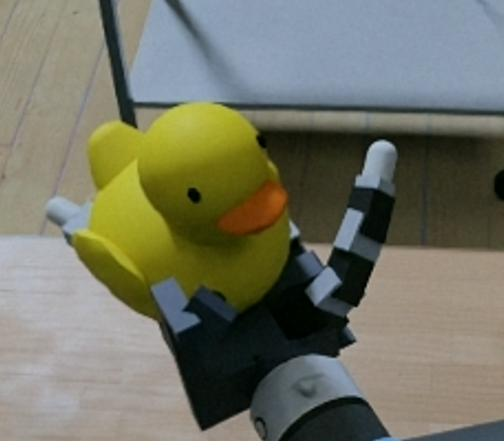

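Call:
execute_actions(
  actions=[
    [[0,0,0,0,0,0,-0.754,0,-0.576,-0.696,-0.754,0,-0.576,-0.696,-0.754,0,-0.576,-0.696,-0.714,-0.678,-0.226,-0.168,0.4,-0.6,0,0,0,0,0,0,-0.72,0.0,-0.55,-0.65,-0.72,0.1,-0.55,-0.65,-0.72,0.45,-0.55,-0.65,-0.2,-0.678,-0.5,-0.05,0.4,-0.6]],
    [[0,0,0,0,0,0,-0.754,0,-0.576,-0.696,-0.754,0,-0.576,-0.696,-0.754,0,-0.576,-0.696,-0.714,-0.678,-0.226,-0.168,0.4,-0.6,0,0,0,0,0,0,-0.72,0.0,-0.55,-0.65,-0.72,0.1,-0.55,-0.65,-0.72,0.45,-0.55,-0.65,0.4,-0.678,-0.5,-0.05,0.4,-0.7]],
    [[0,0,0,0,0,0,-0.754,0,-0.576,-0.696,-0.754,0,-0.576,-0.696,-0.754,0,-0.576,-0.696,-0.714,-0.678,-0.226,-0.168,0.4,-0.6,0,0,0,0,0,0,-0.72,0.0,-0.55,-0.65,-0.72,0.1,-0.55,-0.65,-0.72,0.45,-0.55,-0.65,0.6,-0.678,-0.5,-0.05,0.4,-0.7]],
    [[0,0,0,0,0,0,-0.754,0,-0.576,-0.696,-0.754,0,-0.576,-0.696,-0.754,0,-0.576,-0.696,-0.714,-0.678,-0.226,-0.168,0.4,-0.6,0,0,0,0,0,0,-0.72,0.0,-0.55,-0.65,-0.72,0.1,-0.55,-0.65,-0.72,0.45,-0.55,-0.65,0.6,-0.678,-0.3,-0.05,0.4,-0.85]],
  ],
  cameras=["cam_head_left","cam_head_right"],
)

Call:
zoom_image(
  camera="cam_head_left",
  region=[150, 130, 310, 270],
)

Call:
zoom_image(
  camera="cam_head_right",
  region=[130, 130, 290, 270],
)

Scene clock: 751.10 s.
left_arm: end_effector_position=(+0.3020, +0.2719, +0.2125) hand_goal=(-0.754, +0.000, -0.576, -0.696, -0.754, +0.000, -0.576, -0.696, -0.754, +0.000, -0.576, -0.696, -0.714, -0.678, -0.226, -0.168) hand_measured=(-0.754, +0.000, -0.576, -0.696, -0.754, +0.000, -0.576, -0.696, -0.754, +0.000, -0.576, -0.696, -0.714, -0.678, -0.222, -0.168) hand_current_ma=(+1, +0, -1, +0, +1, +0, -1, +0, +1, +0, -1, +0, +0, +1, +6, +0) hand_state=(goal, goal, goal, goal, goal, goal, goal, goal, goal, goal, goal, goal, goal, goal, goal, goal) hand_current_limit=0.40 hand_speed=-0.60 end_effector_quat_wxyz=(-0.028, -0.270, +0.962, -0.014) | right_arm: end_effector_position=(+0.5170, +0.3297, +0.4189) hand_goal=(-0.720, +0.000, -0.550, -0.650, -0.720, +0.100, -0.550, -0.650, -0.720, +0.450, -0.550, -0.650, +0.600, -0.678, -0.300, -0.050) hand_measured=(-0.748, -0.002, -0.558, -0.654, -0.750, +0.098, -0.558, -0.654, -0.748, +0.450, -0.560, -0.654, +0.594, -0.678, -0.326, -0.056) hand_current_ma=(-94, -5, -20, -10, -103, -4, -20, -10, -90, +0, -24, -9, -14, +0, -105, -17) hand_state=(blocked, goal, goal, goal, blocked, goal, goal, goal, blocked, goal, goal, goal, goal, goal, blocked, goal) hand_current_limit=0.40 hand_speed=-0.85 end_effector_quat_wxyz=(+0.386, +0.311, +0.614, +0.614)
Joint positions: left_arm=[3.983 -1.448 -2.049 -1.277 1.576 -1.276] | right_arm=[0.273 -1.172 2.188 -4.213 -1.304 -0.077]
Joint velocities: within noise
Joint torques (N m): left_arm=[3.84 12.8 27.35 1.65 1.49 0.29] | right_arm=[-1.06 -34.61 -22.36 -3.56 -0.76 -1.31]
Wrist force (N): left_arm=[0.3 0.0 -0.2] | right_arm=[0.0 0.0 -0.2]
Wrist torque (N m): left_arm=[0.02 -0.04 0.04] | right_arm=[-0.02 0.01 -0.09]
Wrist force, peak (N): left_arm=[0.5 -0.1 -0.4] | right_arm=[0.0 -0.1 -0.6]
Hand target: left_arm +0.3020, +0.2719, +0.2125; -0.028, -0.270, +0.962, -0.014 | right_arm +0.5170, +0.3297, +0.4189; +0.386, +0.311, +0.614, +0.614
Off the commanded pose: left_arm 0.000 m, 0 deg | right_arm 0.000 m, 0 deg.
Step readings (end_effector_position of left_arm | right_arm):
0: (+0.3020, +0.2719, +0.2125) | (+0.5170, +0.3297, +0.4189)
1: (+0.3020, +0.2719, +0.2125) | (+0.5170, +0.3297, +0.4189)
2: (+0.3020, +0.2719, +0.2125) | (+0.5170, +0.3297, +0.4189)
4: (+0.3020, +0.2719, +0.2125) | (+0.5170, +0.3297, +0.4189)
8: (+0.3020, +0.2719, +0.2125) | (+0.5170, +0.3297, +0.4189)
15: (+0.3020, +0.2719, +0.2125) | (+0.5170, +0.3297, +0.4189)
16: (+0.3020, +0.2719, +0.2125) | (+0.5170, +0.3297, +0.4189)
17: (+0.3020, +0.2719, +0.2125) | (+0.5170, +0.3297, +0.4189)
19: (+0.3020, +0.2719, +0.2125) | (+0.5170, +0.3297, +0.4189)
23: (+0.3020, +0.2719, +0.2125) | (+0.5170, +0.3297, +0.4189)
30: (+0.3020, +0.2719, +0.2125) | (+0.5170, +0.3297, +0.4189)
31: (+0.3020, +0.2719, +0.2125) | (+0.5170, +0.3297, +0.4189)
32: (+0.3020, +0.2719, +0.2125) | (+0.5170, +0.3297, +0.4189)
34: (+0.3020, +0.2719, +0.2125) | (+0.5170, +0.3297, +0.4189)
38: (+0.3020, +0.2719, +0.2125) | (+0.5170, +0.3297, +0.4189)
45: (+0.3020, +0.2719, +0.2125) | (+0.5170, +0.3297, +0.4189)
46: (+0.3020, +0.2719, +0.2125) | (+0.5170, +0.3297, +0.4189)
47: (+0.3020, +0.2719, +0.2125) | (+0.5170, +0.3297, +0.4189)
49: (+0.3020, +0.2719, +0.2125) | (+0.5170, +0.3297, +0.4189)
53: (+0.3020, +0.2719, +0.2125) | (+0.5170, +0.3297, +0.4189)
60: (+0.3020, +0.2719, +0.2125) | (+0.5170, +0.3297, +0.4189)
Images, in order (width x height): cam_head_left 504x504, cam_head_right 504x504.

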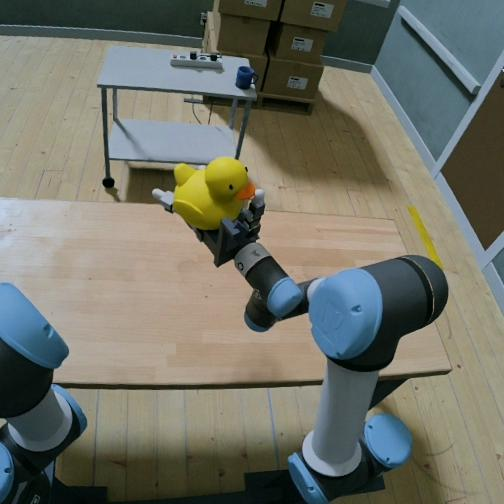

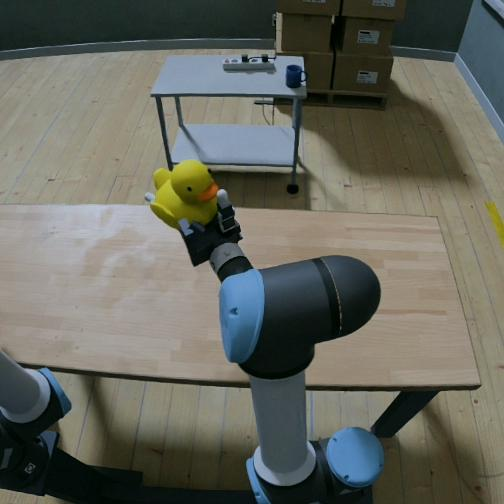

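Scaled by 3.150 from the camera's 504x504 image, which has a finer 720x720 frame.

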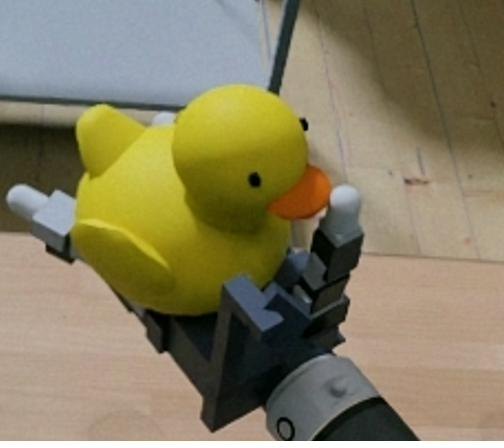

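Scaled by 3.150 from the camera's 504x504 image, which has a finer 720x720 frame.

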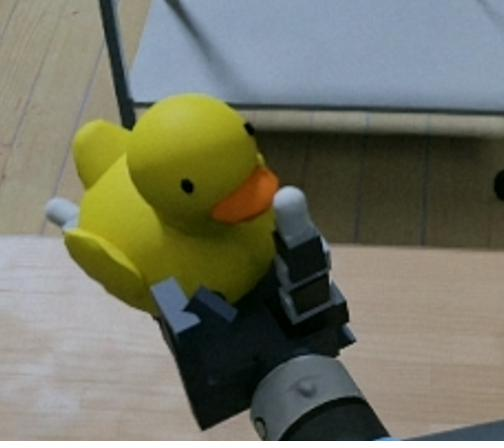

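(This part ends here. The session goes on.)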